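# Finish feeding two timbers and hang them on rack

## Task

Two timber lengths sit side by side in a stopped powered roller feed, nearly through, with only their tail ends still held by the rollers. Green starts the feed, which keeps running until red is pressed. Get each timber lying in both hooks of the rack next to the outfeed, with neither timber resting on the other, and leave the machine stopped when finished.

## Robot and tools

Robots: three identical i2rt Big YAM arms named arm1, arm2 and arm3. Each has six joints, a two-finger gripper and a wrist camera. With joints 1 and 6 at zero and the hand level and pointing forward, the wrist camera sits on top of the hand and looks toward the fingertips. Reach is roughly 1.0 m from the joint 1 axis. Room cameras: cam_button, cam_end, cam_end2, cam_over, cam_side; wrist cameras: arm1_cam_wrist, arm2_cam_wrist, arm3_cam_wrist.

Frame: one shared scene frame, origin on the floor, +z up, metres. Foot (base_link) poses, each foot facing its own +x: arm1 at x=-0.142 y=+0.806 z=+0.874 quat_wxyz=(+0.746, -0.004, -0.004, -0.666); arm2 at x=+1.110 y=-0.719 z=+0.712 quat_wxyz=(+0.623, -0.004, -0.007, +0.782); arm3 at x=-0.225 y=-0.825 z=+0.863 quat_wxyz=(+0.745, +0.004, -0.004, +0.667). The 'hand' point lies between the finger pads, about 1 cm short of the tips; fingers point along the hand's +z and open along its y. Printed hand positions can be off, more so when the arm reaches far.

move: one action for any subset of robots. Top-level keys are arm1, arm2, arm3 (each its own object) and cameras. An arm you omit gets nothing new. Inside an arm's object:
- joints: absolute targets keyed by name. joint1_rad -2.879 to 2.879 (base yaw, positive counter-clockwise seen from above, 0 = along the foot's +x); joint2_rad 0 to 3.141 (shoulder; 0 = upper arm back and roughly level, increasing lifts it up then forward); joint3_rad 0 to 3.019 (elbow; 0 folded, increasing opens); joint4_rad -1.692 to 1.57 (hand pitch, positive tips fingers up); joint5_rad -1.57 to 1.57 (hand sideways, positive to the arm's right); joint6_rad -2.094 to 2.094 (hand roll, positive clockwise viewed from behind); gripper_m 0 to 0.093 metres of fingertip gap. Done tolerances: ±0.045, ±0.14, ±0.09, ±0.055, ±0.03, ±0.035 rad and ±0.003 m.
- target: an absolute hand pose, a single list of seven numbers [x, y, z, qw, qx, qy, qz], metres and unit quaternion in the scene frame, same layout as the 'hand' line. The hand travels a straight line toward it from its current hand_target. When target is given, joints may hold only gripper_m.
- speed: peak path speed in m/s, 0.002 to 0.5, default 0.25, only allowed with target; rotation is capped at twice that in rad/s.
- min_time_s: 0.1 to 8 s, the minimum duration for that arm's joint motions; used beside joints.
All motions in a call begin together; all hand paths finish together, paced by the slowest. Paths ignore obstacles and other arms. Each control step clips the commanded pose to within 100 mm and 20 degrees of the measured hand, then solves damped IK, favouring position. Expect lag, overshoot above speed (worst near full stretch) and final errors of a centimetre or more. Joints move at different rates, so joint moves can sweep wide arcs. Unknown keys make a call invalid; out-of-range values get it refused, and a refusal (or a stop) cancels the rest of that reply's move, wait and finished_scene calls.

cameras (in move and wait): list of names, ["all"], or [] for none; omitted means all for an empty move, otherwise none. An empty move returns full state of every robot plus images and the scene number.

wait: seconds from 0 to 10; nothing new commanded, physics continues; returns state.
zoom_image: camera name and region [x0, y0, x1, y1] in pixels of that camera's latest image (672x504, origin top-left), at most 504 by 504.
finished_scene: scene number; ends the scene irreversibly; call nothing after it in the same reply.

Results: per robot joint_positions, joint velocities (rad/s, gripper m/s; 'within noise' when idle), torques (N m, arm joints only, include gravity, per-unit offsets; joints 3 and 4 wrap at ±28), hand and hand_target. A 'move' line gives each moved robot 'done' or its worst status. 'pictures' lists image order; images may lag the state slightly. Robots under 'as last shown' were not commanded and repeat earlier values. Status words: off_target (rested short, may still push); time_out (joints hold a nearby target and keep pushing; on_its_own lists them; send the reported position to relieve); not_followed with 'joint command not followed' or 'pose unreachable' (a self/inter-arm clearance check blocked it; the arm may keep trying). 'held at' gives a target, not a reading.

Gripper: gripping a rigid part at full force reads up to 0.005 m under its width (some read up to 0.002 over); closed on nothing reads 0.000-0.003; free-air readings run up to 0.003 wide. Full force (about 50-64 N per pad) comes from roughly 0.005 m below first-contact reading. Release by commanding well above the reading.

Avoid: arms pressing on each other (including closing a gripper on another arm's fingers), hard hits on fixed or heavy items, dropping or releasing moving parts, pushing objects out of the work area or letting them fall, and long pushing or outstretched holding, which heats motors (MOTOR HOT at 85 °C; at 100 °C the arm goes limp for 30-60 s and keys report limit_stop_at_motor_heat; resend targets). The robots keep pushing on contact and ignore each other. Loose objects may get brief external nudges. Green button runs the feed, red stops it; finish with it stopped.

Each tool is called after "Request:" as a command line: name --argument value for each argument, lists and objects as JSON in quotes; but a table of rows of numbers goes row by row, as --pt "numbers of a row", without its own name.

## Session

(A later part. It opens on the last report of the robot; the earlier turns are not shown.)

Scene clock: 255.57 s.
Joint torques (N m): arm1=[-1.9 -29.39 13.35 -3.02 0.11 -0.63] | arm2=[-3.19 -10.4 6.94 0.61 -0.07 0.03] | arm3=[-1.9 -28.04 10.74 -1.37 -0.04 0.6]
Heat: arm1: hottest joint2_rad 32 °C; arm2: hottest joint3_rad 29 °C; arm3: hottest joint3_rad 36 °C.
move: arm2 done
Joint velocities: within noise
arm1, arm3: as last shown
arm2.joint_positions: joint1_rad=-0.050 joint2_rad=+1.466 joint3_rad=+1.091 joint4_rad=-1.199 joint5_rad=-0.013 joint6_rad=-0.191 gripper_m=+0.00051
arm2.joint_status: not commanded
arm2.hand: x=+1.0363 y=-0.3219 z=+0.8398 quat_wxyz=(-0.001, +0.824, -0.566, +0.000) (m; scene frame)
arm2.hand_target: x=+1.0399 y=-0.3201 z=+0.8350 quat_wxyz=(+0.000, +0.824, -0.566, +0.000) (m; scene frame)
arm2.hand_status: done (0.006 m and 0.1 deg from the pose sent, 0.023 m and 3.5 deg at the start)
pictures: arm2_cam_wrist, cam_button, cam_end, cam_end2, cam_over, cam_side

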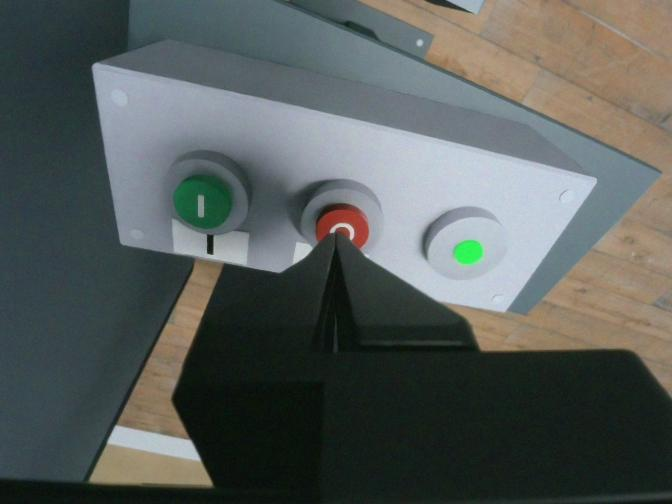

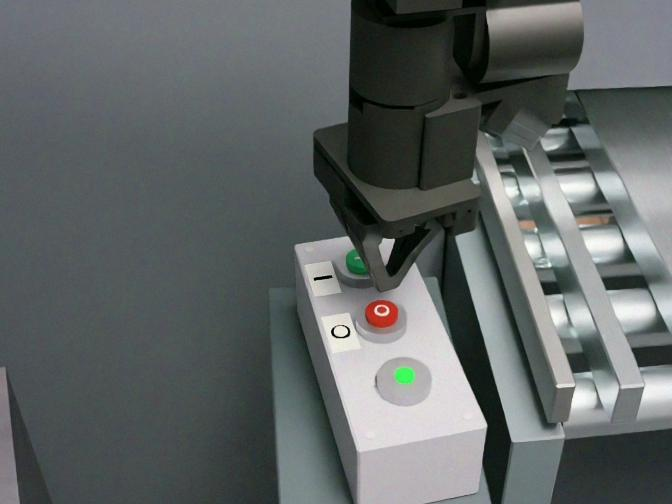

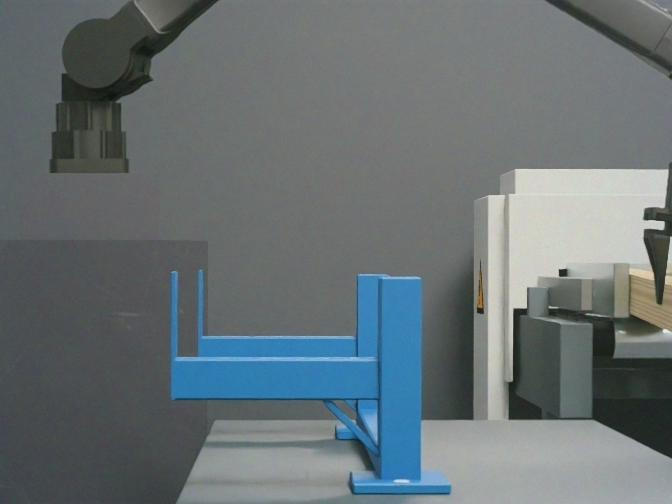

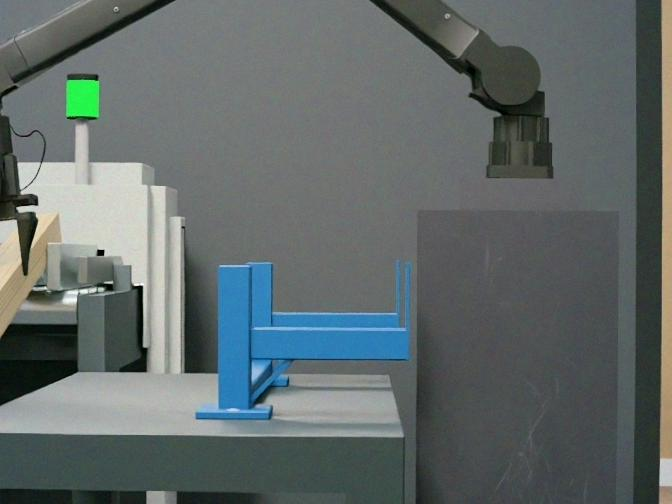

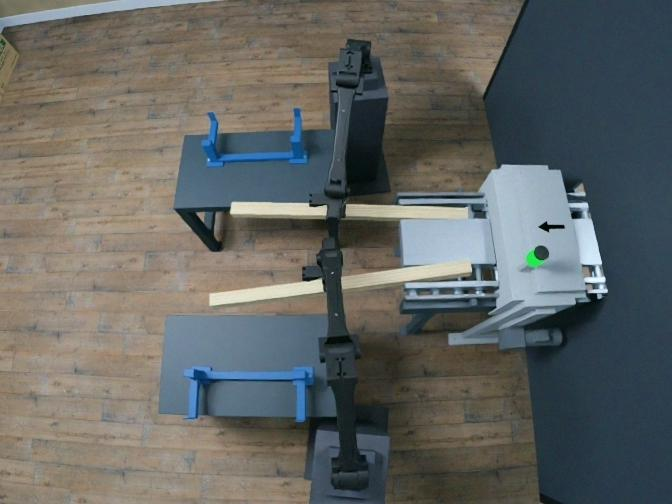

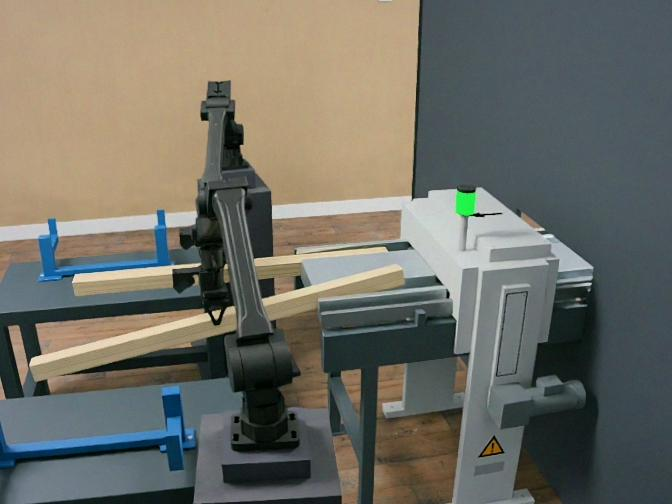

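Request:
move --arm2 '{"target":[1.044,-0.323,0.785,0,0.824,-0.566,0],"speed":0.07}' --arm1 '{"target":[-0.29,0.16,0.93,0,1,0,0],"speed":0.12}' --arm3 '{"target":[-0.34,-0.17,0.95,0,1,0,0],"speed":0.12}' --cameras '["cam_over","cam_side","cam_button"]'

Request:
move --arm1 '{"target":[-0.40,0.24,0.97,0,1,0,0],"speed":0.12}' --arm3 '{"target":[-0.45,-0.24,0.98,0,1,0,0],"speed":0.12}' --cameras '["all"]'

Scene clock: 330.10 s.
Joint torques (N m): arm1=[-1.85 -28.69 10.85 -3.21 -0.02 -0.85] | arm2=[-3.43 -7.06 4.77 1.8 -0.01 0.01] | arm3=[-1.9 -26.34 12.49 -0.64 0.03 0.13]
Heat: arm1: hottest joint2_rad 45 °C; arm2: hottest joint3_rad 29 °C; arm3: hottest joint3_rad 41 °C.
move: arm1 off_target; arm2 off_target; arm3 off_target
Joint velocities: within noise
arm1.joint_positions: joint1_rad=-0.309 joint2_rad=+2.291 joint3_rad=+1.898 joint4_rad=-1.227 joint5_rad=+0.009 joint6_rad=+1.448 gripper_m=+0.04893
arm1.joint_status: not commanded
arm1.hand: x=-0.2728 y=+0.1559 z=+0.8579 quat_wxyz=(+0.019, -0.999, +0.036, +0.000) (m; scene frame)
arm1.hand_target: x=-0.2893 y=+0.1600 z=+0.9259 quat_wxyz=(-0.001, -1.000, +0.002, +0.002) (m; scene frame)
arm1.hand_status: off_target (0.074 m and 4.7 deg from the pose sent, 0.179 m and 5.0 deg at the start; pose on its path clipped on 27 of 71 steps)
arm2.joint_positions: joint1_rad=-0.053 joint2_rad=+1.469 joint3_rad=+1.027 joint4_rad=-1.096 joint5_rad=-0.015 joint6_rad=-0.196 gripper_m=+0.00051
arm2.joint_status: not commanded
arm2.hand: x=+1.0375 y=-0.3213 z=+0.8166 quat_wxyz=(-0.013, +0.825, -0.565, -0.013) (m; scene frame)
arm2.hand_target: x=+1.0441 y=-0.3252 z=+0.7867 quat_wxyz=(+0.000, +0.824, -0.566, +0.000) (m; scene frame)
arm2.hand_status: off_target (0.032 m and 2.1 deg from the pose sent, 0.055 m and 0.1 deg at the start)
arm3.joint_positions: joint1_rad=+0.286 joint2_rad=+2.270 joint3_rad=+1.879 joint4_rad=-1.341 joint5_rad=-0.009 joint6_rad=-1.407 gripper_m=+0.05085
arm3.joint_status: not commanded
arm3.hand: x=-0.3358 y=-0.2036 z=+0.8570 quat_wxyz=(+0.073, +0.997, +0.005, +0.010) (m; scene frame)
arm3.hand_target: x=-0.3389 y=-0.1764 z=+0.9479 quat_wxyz=(+0.000, +1.000, +0.000, +0.000) (m; scene frame)
arm3.hand_status: off_target (0.099 m and 8.5 deg from the pose sent, 0.204 m and 7.0 deg at the start; pose on its path clipped on 54 of 71 steps)
pictures: cam_button, cam_over, cam_side

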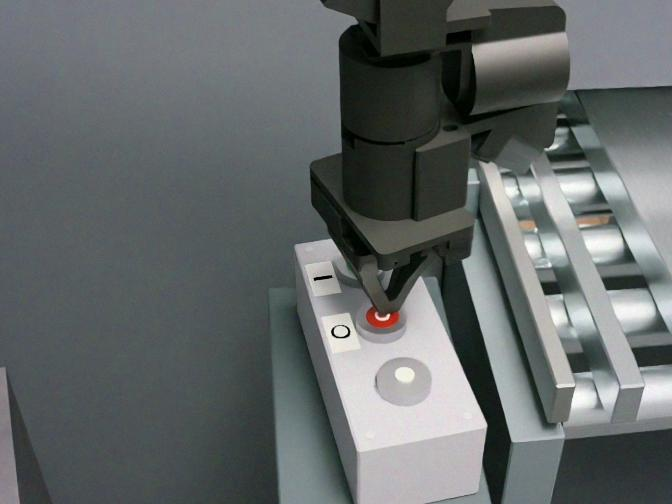

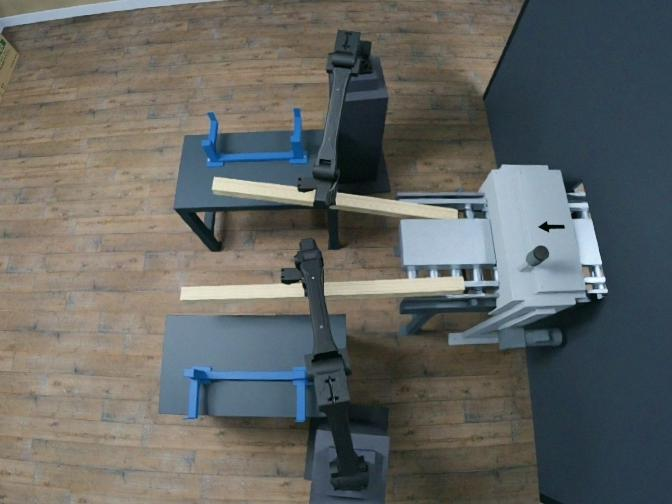

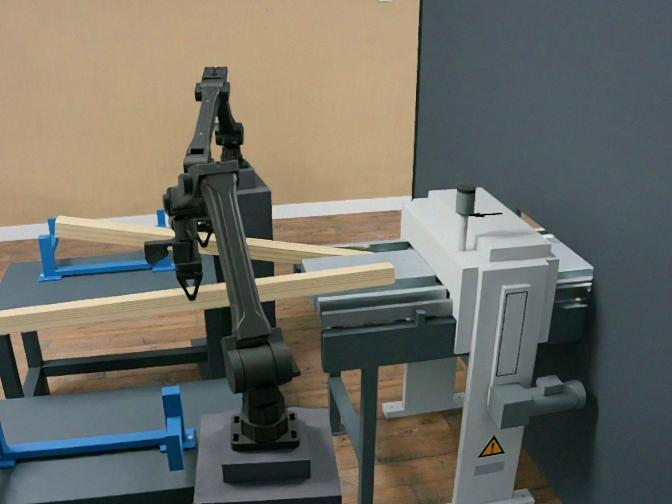

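Scene clock: 332.20 s.
Joint torques (N m): arm1=[-9 -28.22 6.71 -3.73 1.33 -1.41] | arm2=[-3.43 -7.06 4.77 1.78 -0.02 0.01] | arm3=[-1.9 -24.88 10.65 -0.47 0.03 0.15]
Heat: arm1: hottest joint2_rad 45 °C; arm2: hottest joint3_rad 29 °C; arm3: hottest joint3_rad 41 °C.
move: arm1 off_target; arm3 off_target
Joint velocities: within noise
arm1.joint_positions: joint1_rad=-0.330 joint2_rad=+2.221 joint3_rad=+1.805 joint4_rad=-1.149 joint5_rad=-0.031 joint6_rad=+1.417 gripper_m=+0.04893
arm1.joint_status: not commanded
arm1.hand: x=-0.2780 y=+0.1646 z=+0.8697 quat_wxyz=(-0.012, -0.999, +0.032, -0.015) (m; scene frame)
arm1.hand_target: x=-0.3417 y=+0.2044 z=+0.9202 quat_wxyz=(+0.000, -1.000, +0.005, +0.000) (m; scene frame)
arm1.hand_status: off_target (0.175 m and 4.2 deg from the pose sent, 0.189 m and 4.7 deg at the start; pose on its path clipped on 51 of 63 steps)
arm2: as last shown
arm3.joint_positions: joint1_rad=+0.477 joint2_rad=+2.143 joint3_rad=+1.788 joint4_rad=-1.344 joint5_rad=-0.012 joint6_rad=-1.217 gripper_m=+0.05085
arm3.joint_status: not commanded
arm3.hand: x=-0.4447 y=-0.2559 z=+0.9029 quat_wxyz=(+0.056, +0.998, +0.005, +0.017) (m; scene frame)
arm3.hand_target: x=-0.4489 y=-0.2432 z=+0.9775 quat_wxyz=(+0.000, +1.000, +0.000, +0.000) (m; scene frame)
arm3.hand_status: off_target (0.079 m and 6.7 deg from the pose sent, 0.172 m and 8.5 deg at the start)
pictures: arm1_cam_wrist, arm2_cam_wrist, arm3_cam_wrist, cam_button, cam_end, cam_end2, cam_over, cam_side

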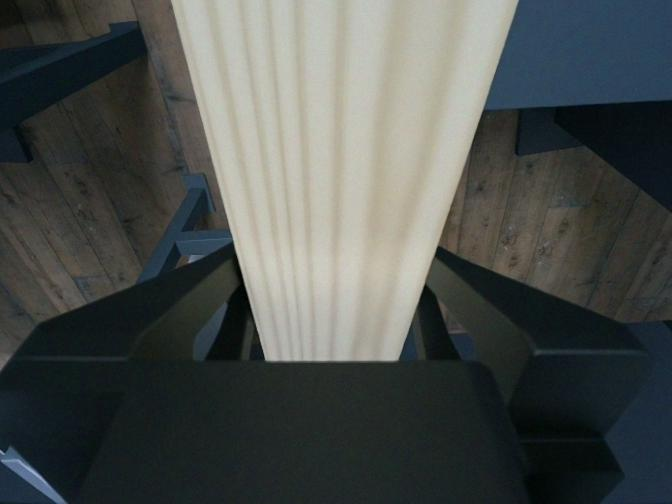

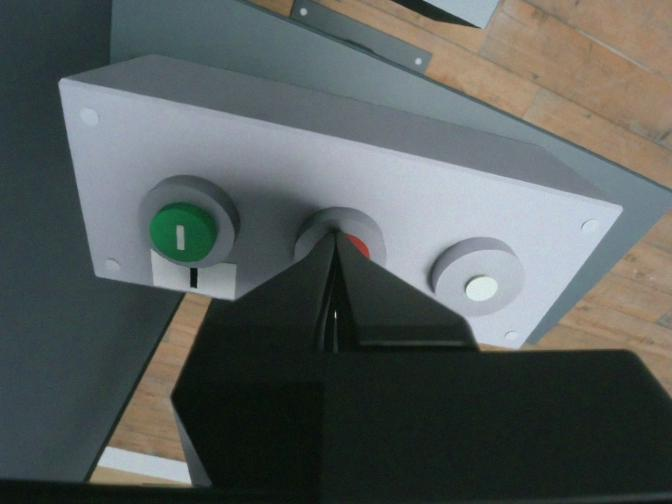

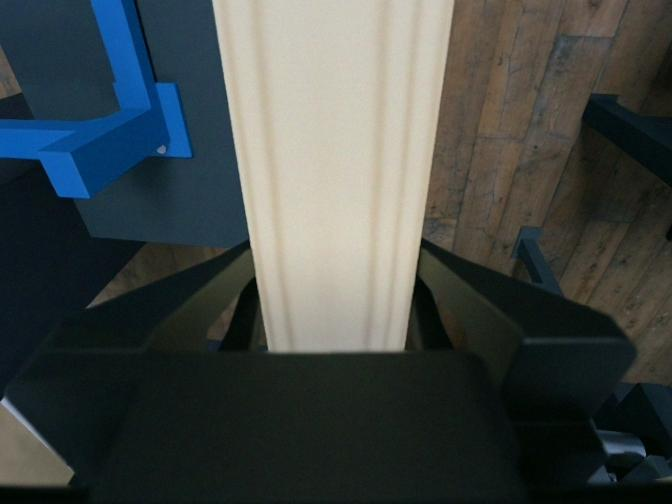

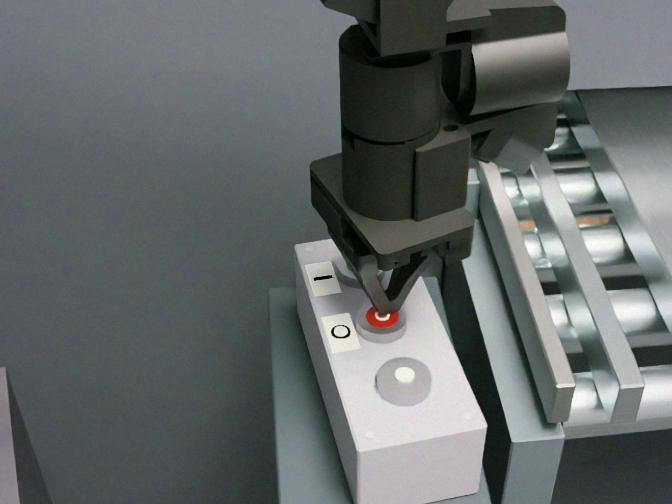

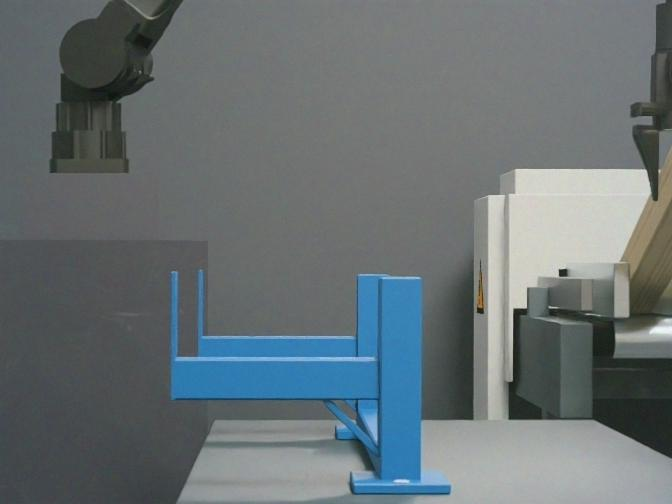

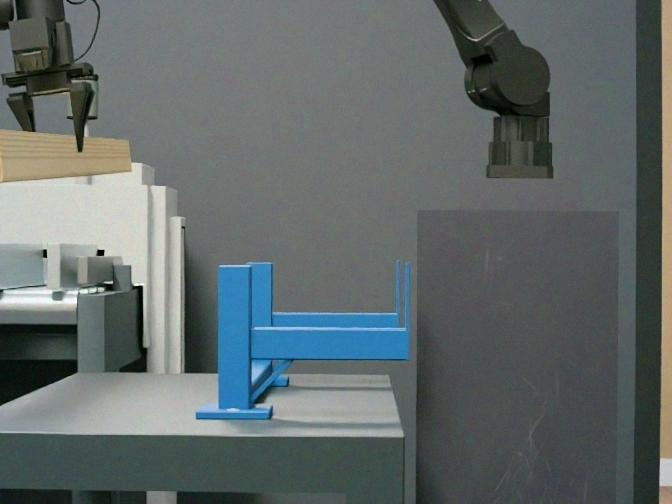

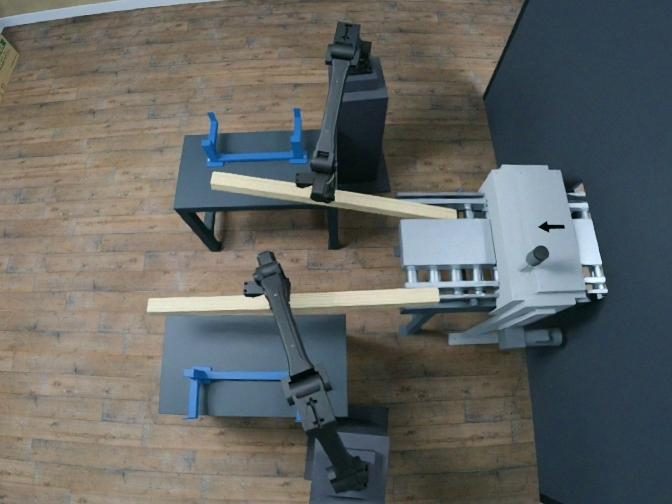

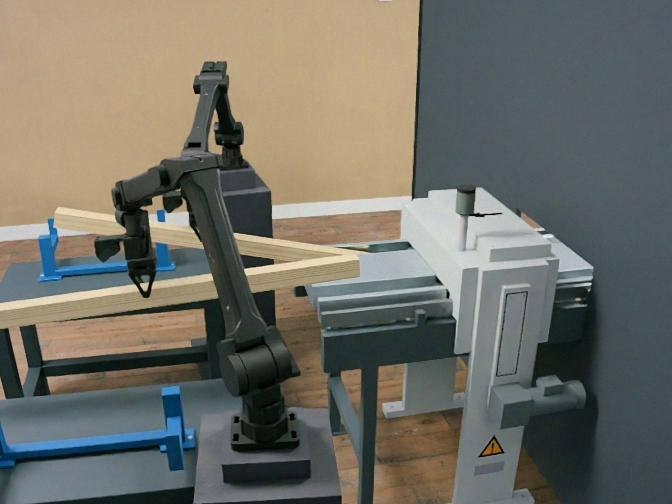

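Request:
move --arm1 '{"target":[-0.36,0.145,0.97,0,1,0,0],"speed":0.12}' --arm3 '{"target":[-0.60,-0.38,0.99,0,1,0,0],"speed":0.15}' --arm2 '{"target":[1.04,-0.33,0.89,0,0.824,-0.566,0],"speed":0.1}' --cameras '["cam_over","cam_side"]'

Request:
move --arm1 '{"target":[-0.46,0.15,1.02,0,1,0,0],"speed":0.12}' --cameras '["cam_over","cam_side","cam_end","cam_end2","arm3_cam_wrist","arm1_cam_wrist"]'

Scene clock: 402.83 s.
Joint torques (N m): arm1=[0.44 -26.81 17.16 -2.25 0.07 -0.89] | arm2=[-2.78 -11.11 11.6 -0.32 0.01 0.1] | arm3=[-2.55 -22.89 10.48 0.09 -0.01 0.14]
Heat: arm1: hottest joint2_rad 43 °C; arm2: hottest joint3_rad 26 °C; arm3: hottest joint3_rad 40 °C.
move: arm1 off_target; arm2 off_target; arm3 off_target
Joint velocities: within noise
arm1.joint_positions: joint1_rad=-0.426 joint2_rad=+2.319 joint3_rad=+2.055 joint4_rad=-1.412 joint5_rad=+0.010 joint6_rad=+1.360 gripper_m=+0.04893
arm1.joint_status: not commanded
arm1.hand: x=-0.3507 y=+0.1680 z=+0.8964 quat_wxyz=(+0.046, -0.998, +0.050, -0.010) (m; scene frame)
arm1.hand_target: x=-0.3584 y=+0.1495 z=+0.9689 quat_wxyz=(-0.002, -1.000, +0.002, +0.004) (m; scene frame)
arm1.hand_status: off_target (0.078 m and 7.9 deg from the pose sent, 0.131 m and 4.2 deg at the start)
arm2.joint_positions: joint1_rad=-0.053 joint2_rad=+1.410 joint3_rad=+1.103 joint4_rad=-1.324 joint5_rad=-0.015 joint6_rad=-0.196 gripper_m=+0.00051
arm2.joint_status: not commanded
arm2.hand: x=+1.0415 y=-0.3484 z=+0.8653 quat_wxyz=(+0.021, +0.824, -0.566, +0.020) (m; scene frame)
arm2.hand_target: x=+1.0403 y=-0.3312 z=+0.8901 quat_wxyz=(+0.000, +0.824, -0.566, +0.000) (m; scene frame)
arm2.hand_status: off_target (0.031 m and 3.3 deg from the pose sent, 0.074 m and 2.2 deg at the start)
arm3.joint_positions: joint1_rad=+0.815 joint2_rad=+2.007 joint3_rad=+1.619 joint4_rad=-1.317 joint5_rad=-0.013 joint6_rad=-0.884 gripper_m=+0.05085
arm3.joint_status: not commanded
arm3.hand: x=-0.5910 y=-0.3972 z=+0.9227 quat_wxyz=(+0.050, +0.998, +0.008, +0.038) (m; scene frame)
arm3.hand_target: x=-0.5980 y=-0.3826 z=+0.9883 quat_wxyz=(+0.000, +1.000, +0.000, +0.000) (m; scene frame)
arm3.hand_status: off_target (0.070 m and 7.3 deg from the pose sent, 0.217 m and 6.7 deg at the start)
pictures: cam_over, cam_side

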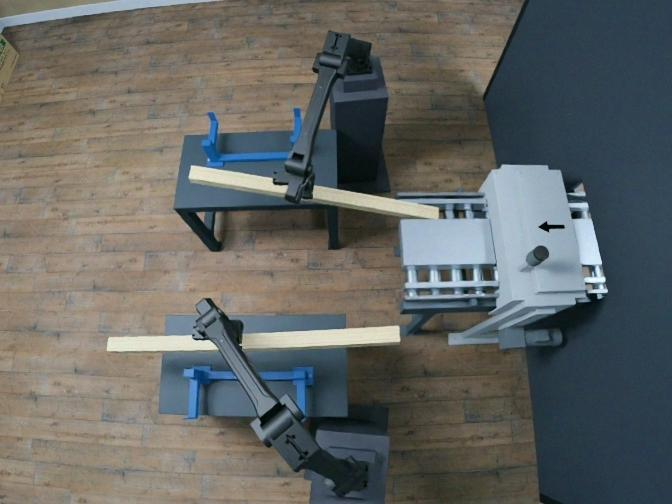

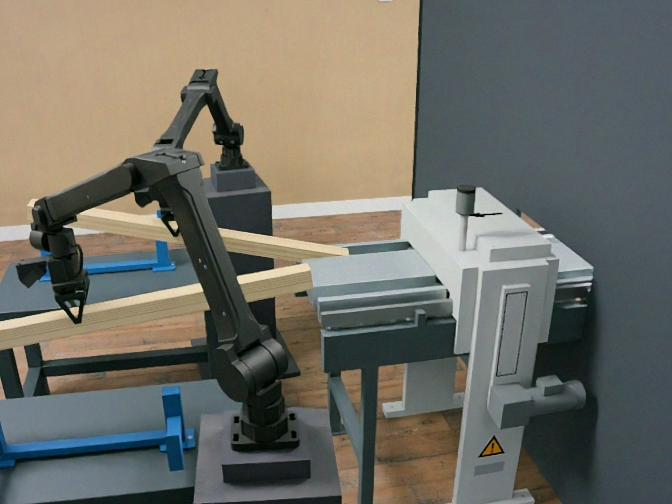

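Scene clock: 404.77 s.
Joint torques (N m): arm1=[1.85 -29.1 19.02 -1.37 -0.32 -0.15] | arm2=[-2.78 -11.11 11.6 -0.32 0.01 0.1] | arm3=[-2.55 -22.83 10.48 0.12 0 0.14]
Heat: arm1: hottest joint2_rad 43 °C; arm2: hottest joint3_rad 27 °C; arm3: hottest joint3_rad 40 °C.
move: arm1 off_target
Joint velocities: within noise
arm1.joint_positions: joint1_rad=-0.564 joint2_rad=+2.455 joint3_rad=+2.393 joint4_rad=-1.654 joint5_rad=+0.015 joint6_rad=+1.137 gripper_m=+0.04893
arm1.joint_status: not commanded
arm1.hand: x=-0.4514 y=+0.1757 z=+0.9300 quat_wxyz=(+0.063, -0.998, +0.008, -0.025) (m; scene frame)
arm1.hand_target: x=-0.4565 y=+0.1572 z=+1.0187 quat_wxyz=(-0.005, -1.000, +0.000, +0.003) (m; scene frame)
arm1.hand_status: off_target (0.094 m and 7.8 deg from the pose sent, 0.166 m and 7.9 deg at the start; pose on its path clipped on 9 of 58 steps; a joint's target at an end of its range on 21 of 58 steps)
arm2, arm3: as last shown
pictures: arm1_cam_wrist, arm3_cam_wrist, cam_end, cam_end2, cam_over, cam_side

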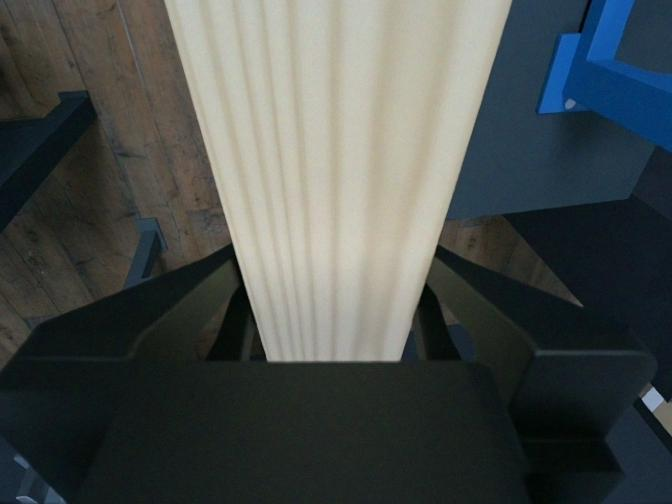

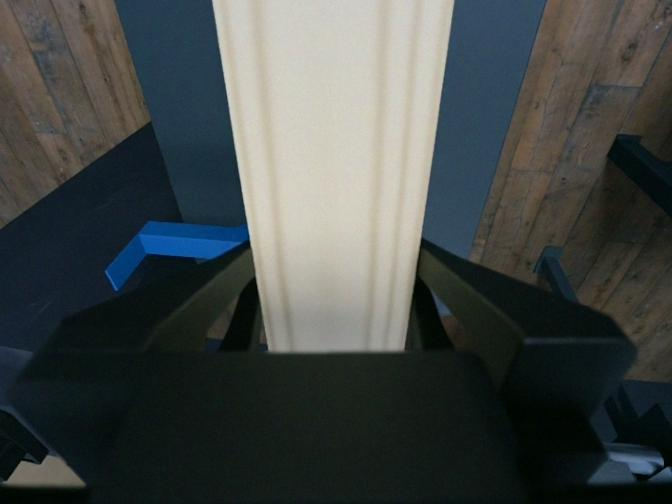

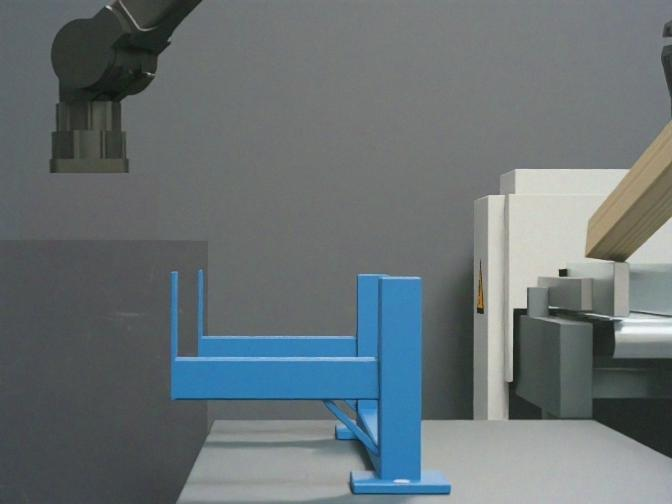

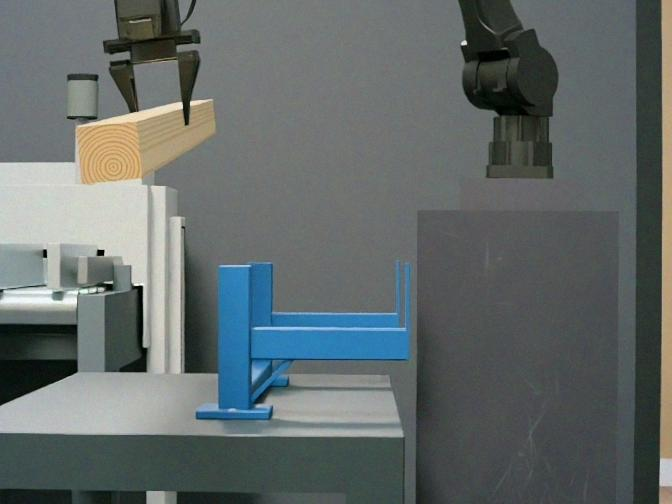

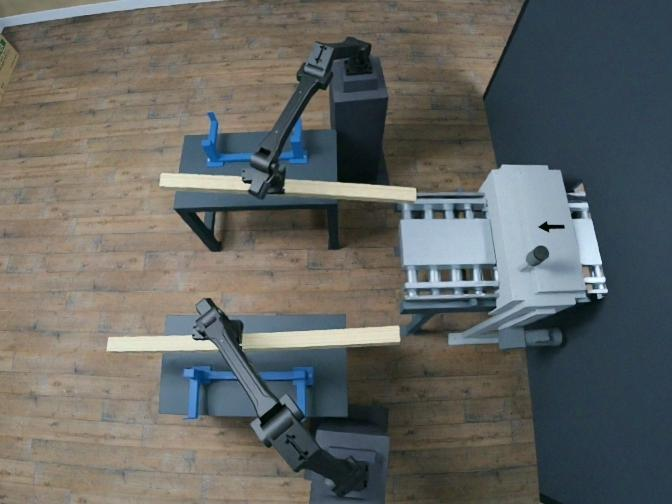

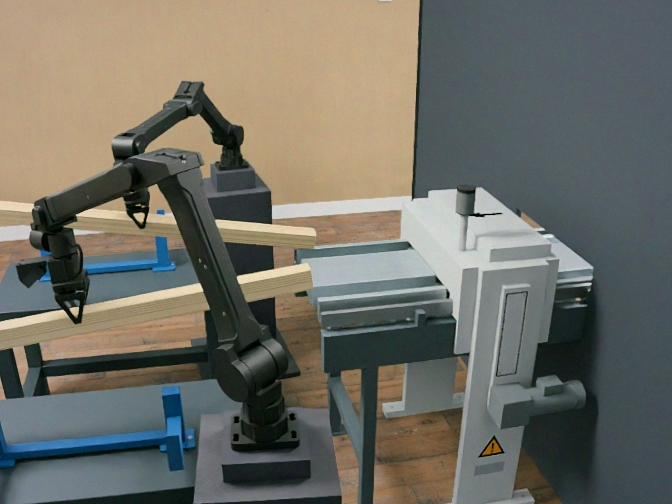

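Request:
move --arm1 '{"target":[-0.60,0.35,1.03,0,1,0,0],"speed":0.15}' --arm3 '{"target":[-0.68,-0.50,0.99,0,1,0,0],"speed":0.15}'

Request:
move --arm1 '{"target":[-0.69,0.55,1.03,0,1,0,0],"speed":0.15}' --arm3 '{"target":[-0.70,-0.60,0.98,0,1,0,0],"speed":0.15}' --cameras '["cam_over","cam_side","cam_end","cam_end2","arm3_cam_wrist","arm1_cam_wrist"]'

Scene clock: 422.43 s.
Joint torques (N m): arm1=[1.32 -28.86 12.82 -0.42 -0.27 -0.09] | arm2=[-2.73 -11.11 11.6 -0.31 0.01 0.1] | arm3=[-2.08 -21.83 10.25 0.2 0.01 0.15]
Heat: arm1: hottest joint2_rad 45 °C; arm2: hottest joint3_rad 31 °C; arm3: hottest joint2_rad 40 °C.
move: arm1 off_target; arm3 off_target
Joint velocities: within noise
arm1.joint_positions: joint1_rad=-0.902 joint2_rad=+2.183 joint3_rad=+1.961 joint4_rad=-1.488 joint5_rad=+0.018 joint6_rad=+0.799 gripper_m=+0.04876
arm1.joint_status: not commanded
arm1.hand: x=-0.5936 y=+0.3637 z=+0.9502 quat_wxyz=(+0.050, -0.998, +0.008, -0.043) (m; scene frame)
arm1.hand_target: x=-0.5974 y=+0.3530 z=+1.0275 quat_wxyz=(+0.000, -1.000, +0.000, +0.000) (m; scene frame)
arm1.hand_status: off_target (0.081 m and 7.6 deg from the pose sent, 0.250 m and 7.8 deg at the start; pose on its path clipped on 26 of 76 steps)
arm2: as last shown
arm3.joint_positions: joint1_rad=+1.059 joint2_rad=+1.943 joint3_rad=+1.536 joint4_rad=-1.292 joint5_rad=-0.016 joint6_rad=-0.636 gripper_m=+0.05085
arm3.joint_status: not commanded
arm3.hand: x=-0.6663 y=-0.5117 z=+0.9276 quat_wxyz=(+0.038, +0.998, +0.006, +0.048) (m; scene frame)
arm3.hand_target: x=-0.6777 y=-0.5018 z=+0.9886 quat_wxyz=(+0.000, +1.000, +0.000, +0.000) (m; scene frame)
arm3.hand_status: off_target (0.065 m and 7.0 deg from the pose sent, 0.152 m and 7.3 deg at the start)
pictures: none

Scene clock: 424.80 s.
Joint torques (N m): arm1=[1.2 -26.4 12.72 -0.53 -0.26 -0.1] | arm2=[-2.78 -11.11 11.6 -0.31 0.01 0.1] | arm3=[-1.79 -20.25 9.98 0.23 -0.01 0.14]
Heat: arm1: hottest joint2_rad 44 °C; arm2: hottest joint3_rad 31 °C; arm3: hottest joint2_rad 40 °C.
move: arm1 off_target; arm3 off_target
Joint velocities: within noise
arm1.joint_positions: joint1_rad=-1.246 joint2_rad=+2.048 joint3_rad=+1.766 joint4_rad=-1.415 joint5_rad=+0.018 joint6_rad=+0.453 gripper_m=+0.04876
arm1.joint_status: not commanded
arm1.hand: x=-0.6793 y=+0.5598 z=+0.9594 quat_wxyz=(+0.029, -0.998, +0.007, -0.054) (m; scene frame)
arm1.hand_target: x=-0.6870 y=+0.5516 z=+1.0279 quat_wxyz=(+0.000, -1.000, +0.000, +0.000) (m; scene frame)
arm1.hand_status: off_target (0.072 m and 7.1 deg from the pose sent, 0.224 m and 7.6 deg at the start)
arm2: as last shown
arm3.joint_positions: joint1_rad=+1.232 joint2_rad=+1.860 joint3_rad=+1.403 joint4_rad=-1.234 joint5_rad=-0.016 joint6_rad=-0.459 gripper_m=+0.05085
arm3.joint_status: not commanded
arm3.hand: x=-0.6834 y=-0.6071 z=+0.9243 quat_wxyz=(+0.027, +0.998, +0.004, +0.051) (m; scene frame)
arm3.hand_target: x=-0.6977 y=-0.6010 z=+0.9786 quat_wxyz=(+0.000, +1.000, +0.000, +0.000) (m; scene frame)
arm3.hand_status: off_target (0.059 m and 6.6 deg from the pose sent, 0.108 m and 7.0 deg at the start)
pictures: arm1_cam_wrist, arm3_cam_wrist, cam_end, cam_end2, cam_over, cam_side

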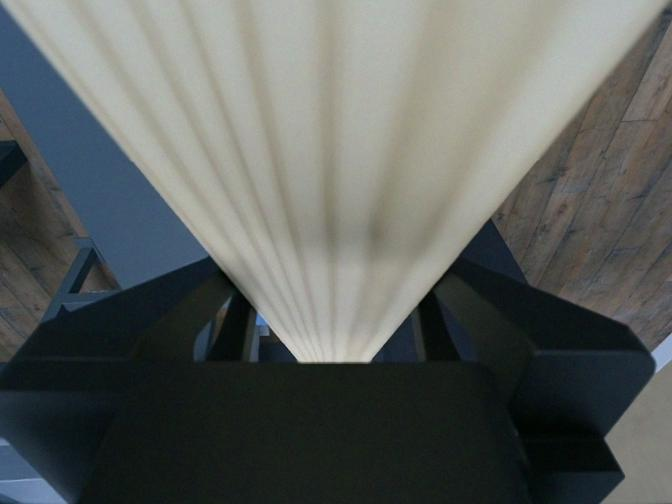

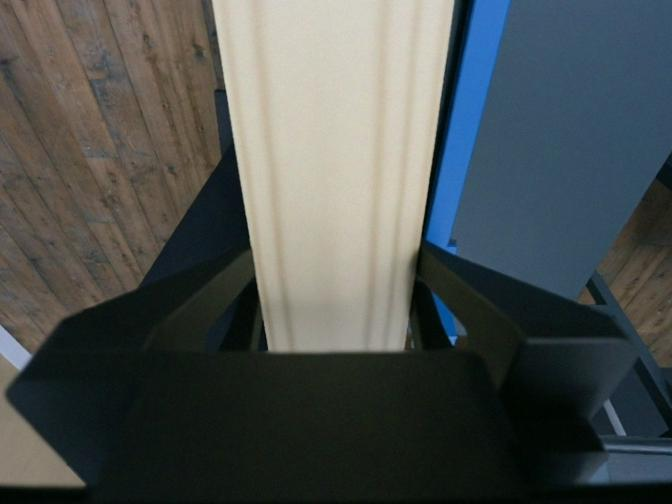

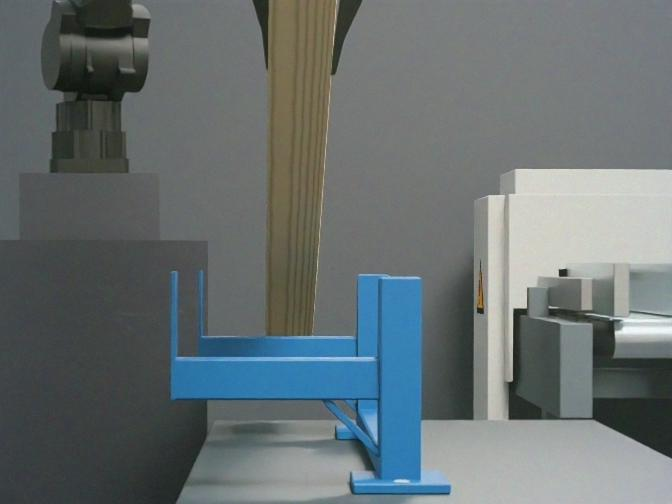

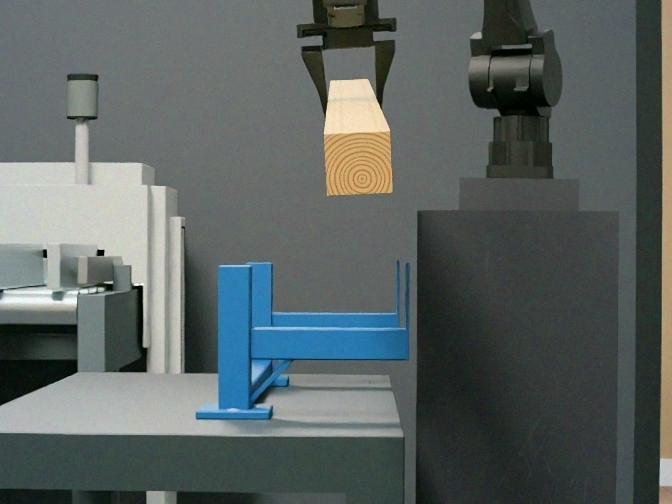

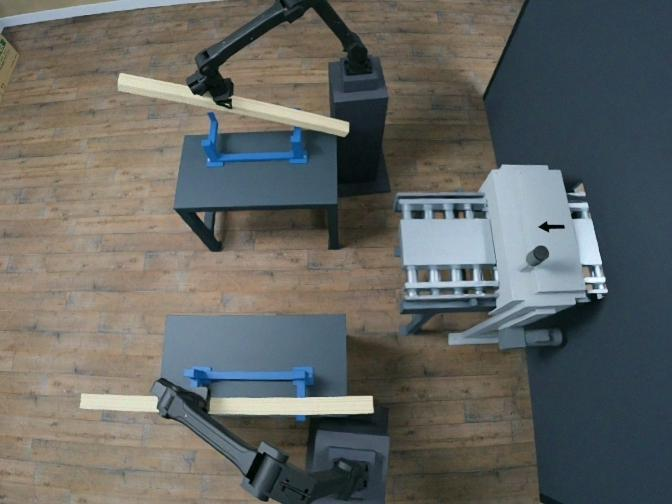

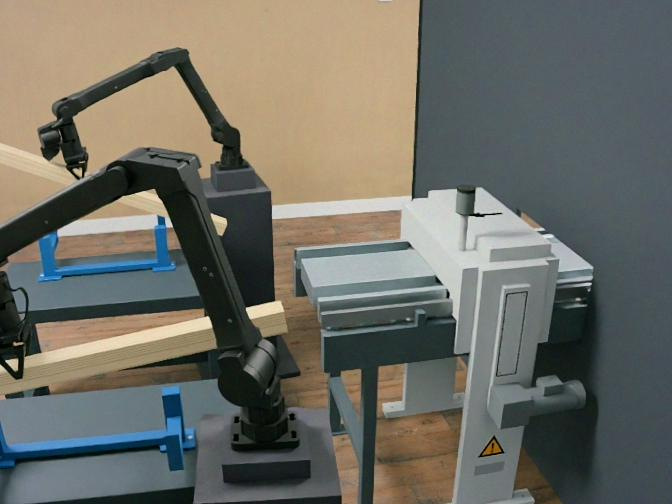

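Request:
move --arm1 '{"target":[-0.69,0.553,0.90,0,1,0,0],"speed":0.12}' --arm3 '{"target":[-0.69,-0.582,0.87,0,1,0,0],"speed":0.1}' --cameras '["cam_over","cam_side","cam_end","cam_end2","arm3_cam_wrist"]'

Scene clock: 450.87 s.
Joint torques (N m): arm1=[0.85 -23.12 11.48 0.83 0.23 -0.02] | arm2=[-2.78 -11.11 11.6 -0.32 0.01 0.1] | arm3=[-2.67 -17.79 8.91 0.36 -0.02 -0.03]
Heat: arm1: hottest joint2_rad 43 °C; arm2: hottest joint3_rad 34 °C; arm3: hottest joint3_rad 40 °C.
move: arm1 off_target; arm3 off_target
Joint velocities: within noise
arm1.joint_positions: joint1_rad=-1.246 joint2_rad=+2.107 joint3_rad=+1.579 joint4_rad=-1.155 joint5_rad=+0.004 joint6_rad=+0.440 gripper_m=+0.04876
arm1.joint_status: not commanded
arm1.hand: x=-0.6637 y=+0.5633 z=+0.8582 quat_wxyz=(+0.020, -0.999, +0.001, -0.051) (m; scene frame)
arm1.hand_target: x=-0.6881 y=+0.5538 z=+0.9008 quat_wxyz=(+0.000, -1.000, +0.000, +0.000) (m; scene frame)
arm1.hand_status: off_target (0.050 m and 6.3 deg from the pose sent, 0.061 m and 7.1 deg at the start)
arm2: as last shown
arm3.joint_positions: joint1_rad=+1.206 joint2_rad=+1.953 joint3_rad=+1.273 joint4_rad=-0.977 joint5_rad=-0.014 joint6_rad=-0.476 gripper_m=+0.05085
arm3.joint_status: not commanded
arm3.hand: x=-0.6716 y=-0.5964 z=+0.8345 quat_wxyz=(+0.020, +0.999, -0.001, +0.035) (m; scene frame)
arm3.hand_target: x=-0.6888 y=-0.5826 z=+0.8699 quat_wxyz=(+0.000, +1.000, +0.000, +0.000) (m; scene frame)
arm3.hand_status: off_target (0.043 m and 4.6 deg from the pose sent, 0.060 m and 6.6 deg at the start)
pictures: arm3_cam_wrist, cam_end, cam_end2, cam_over, cam_side

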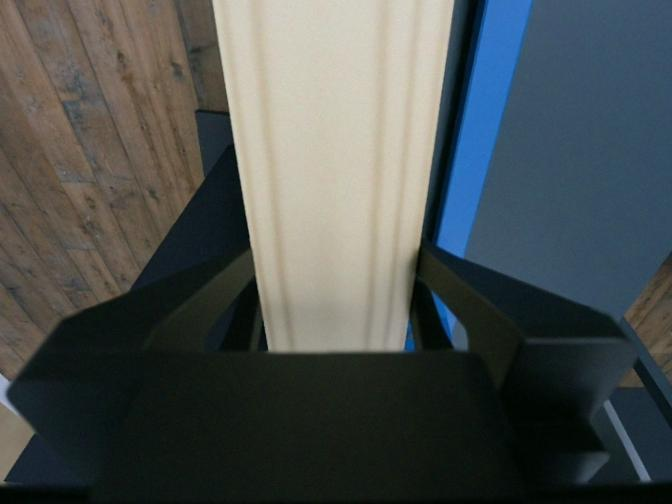

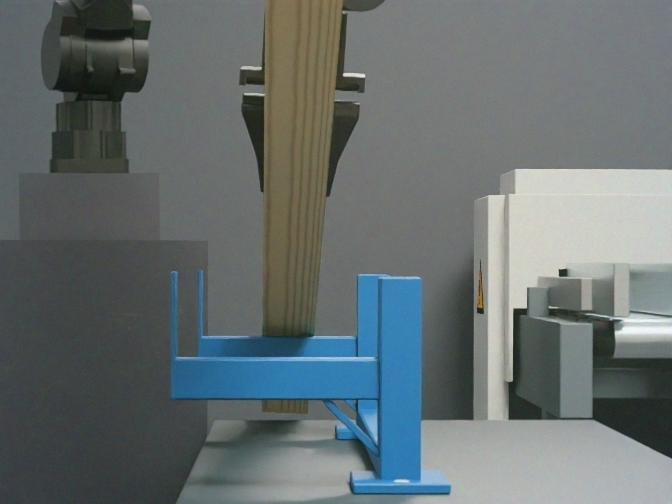

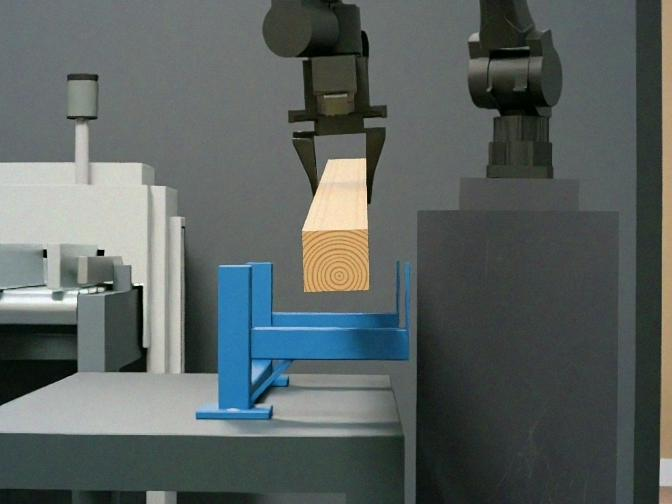

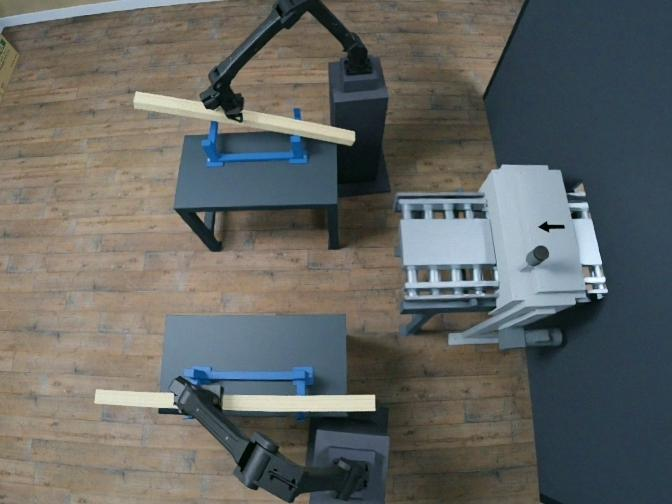

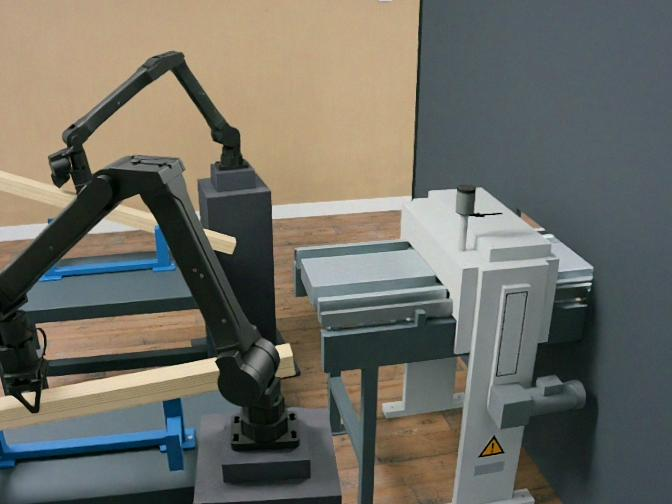

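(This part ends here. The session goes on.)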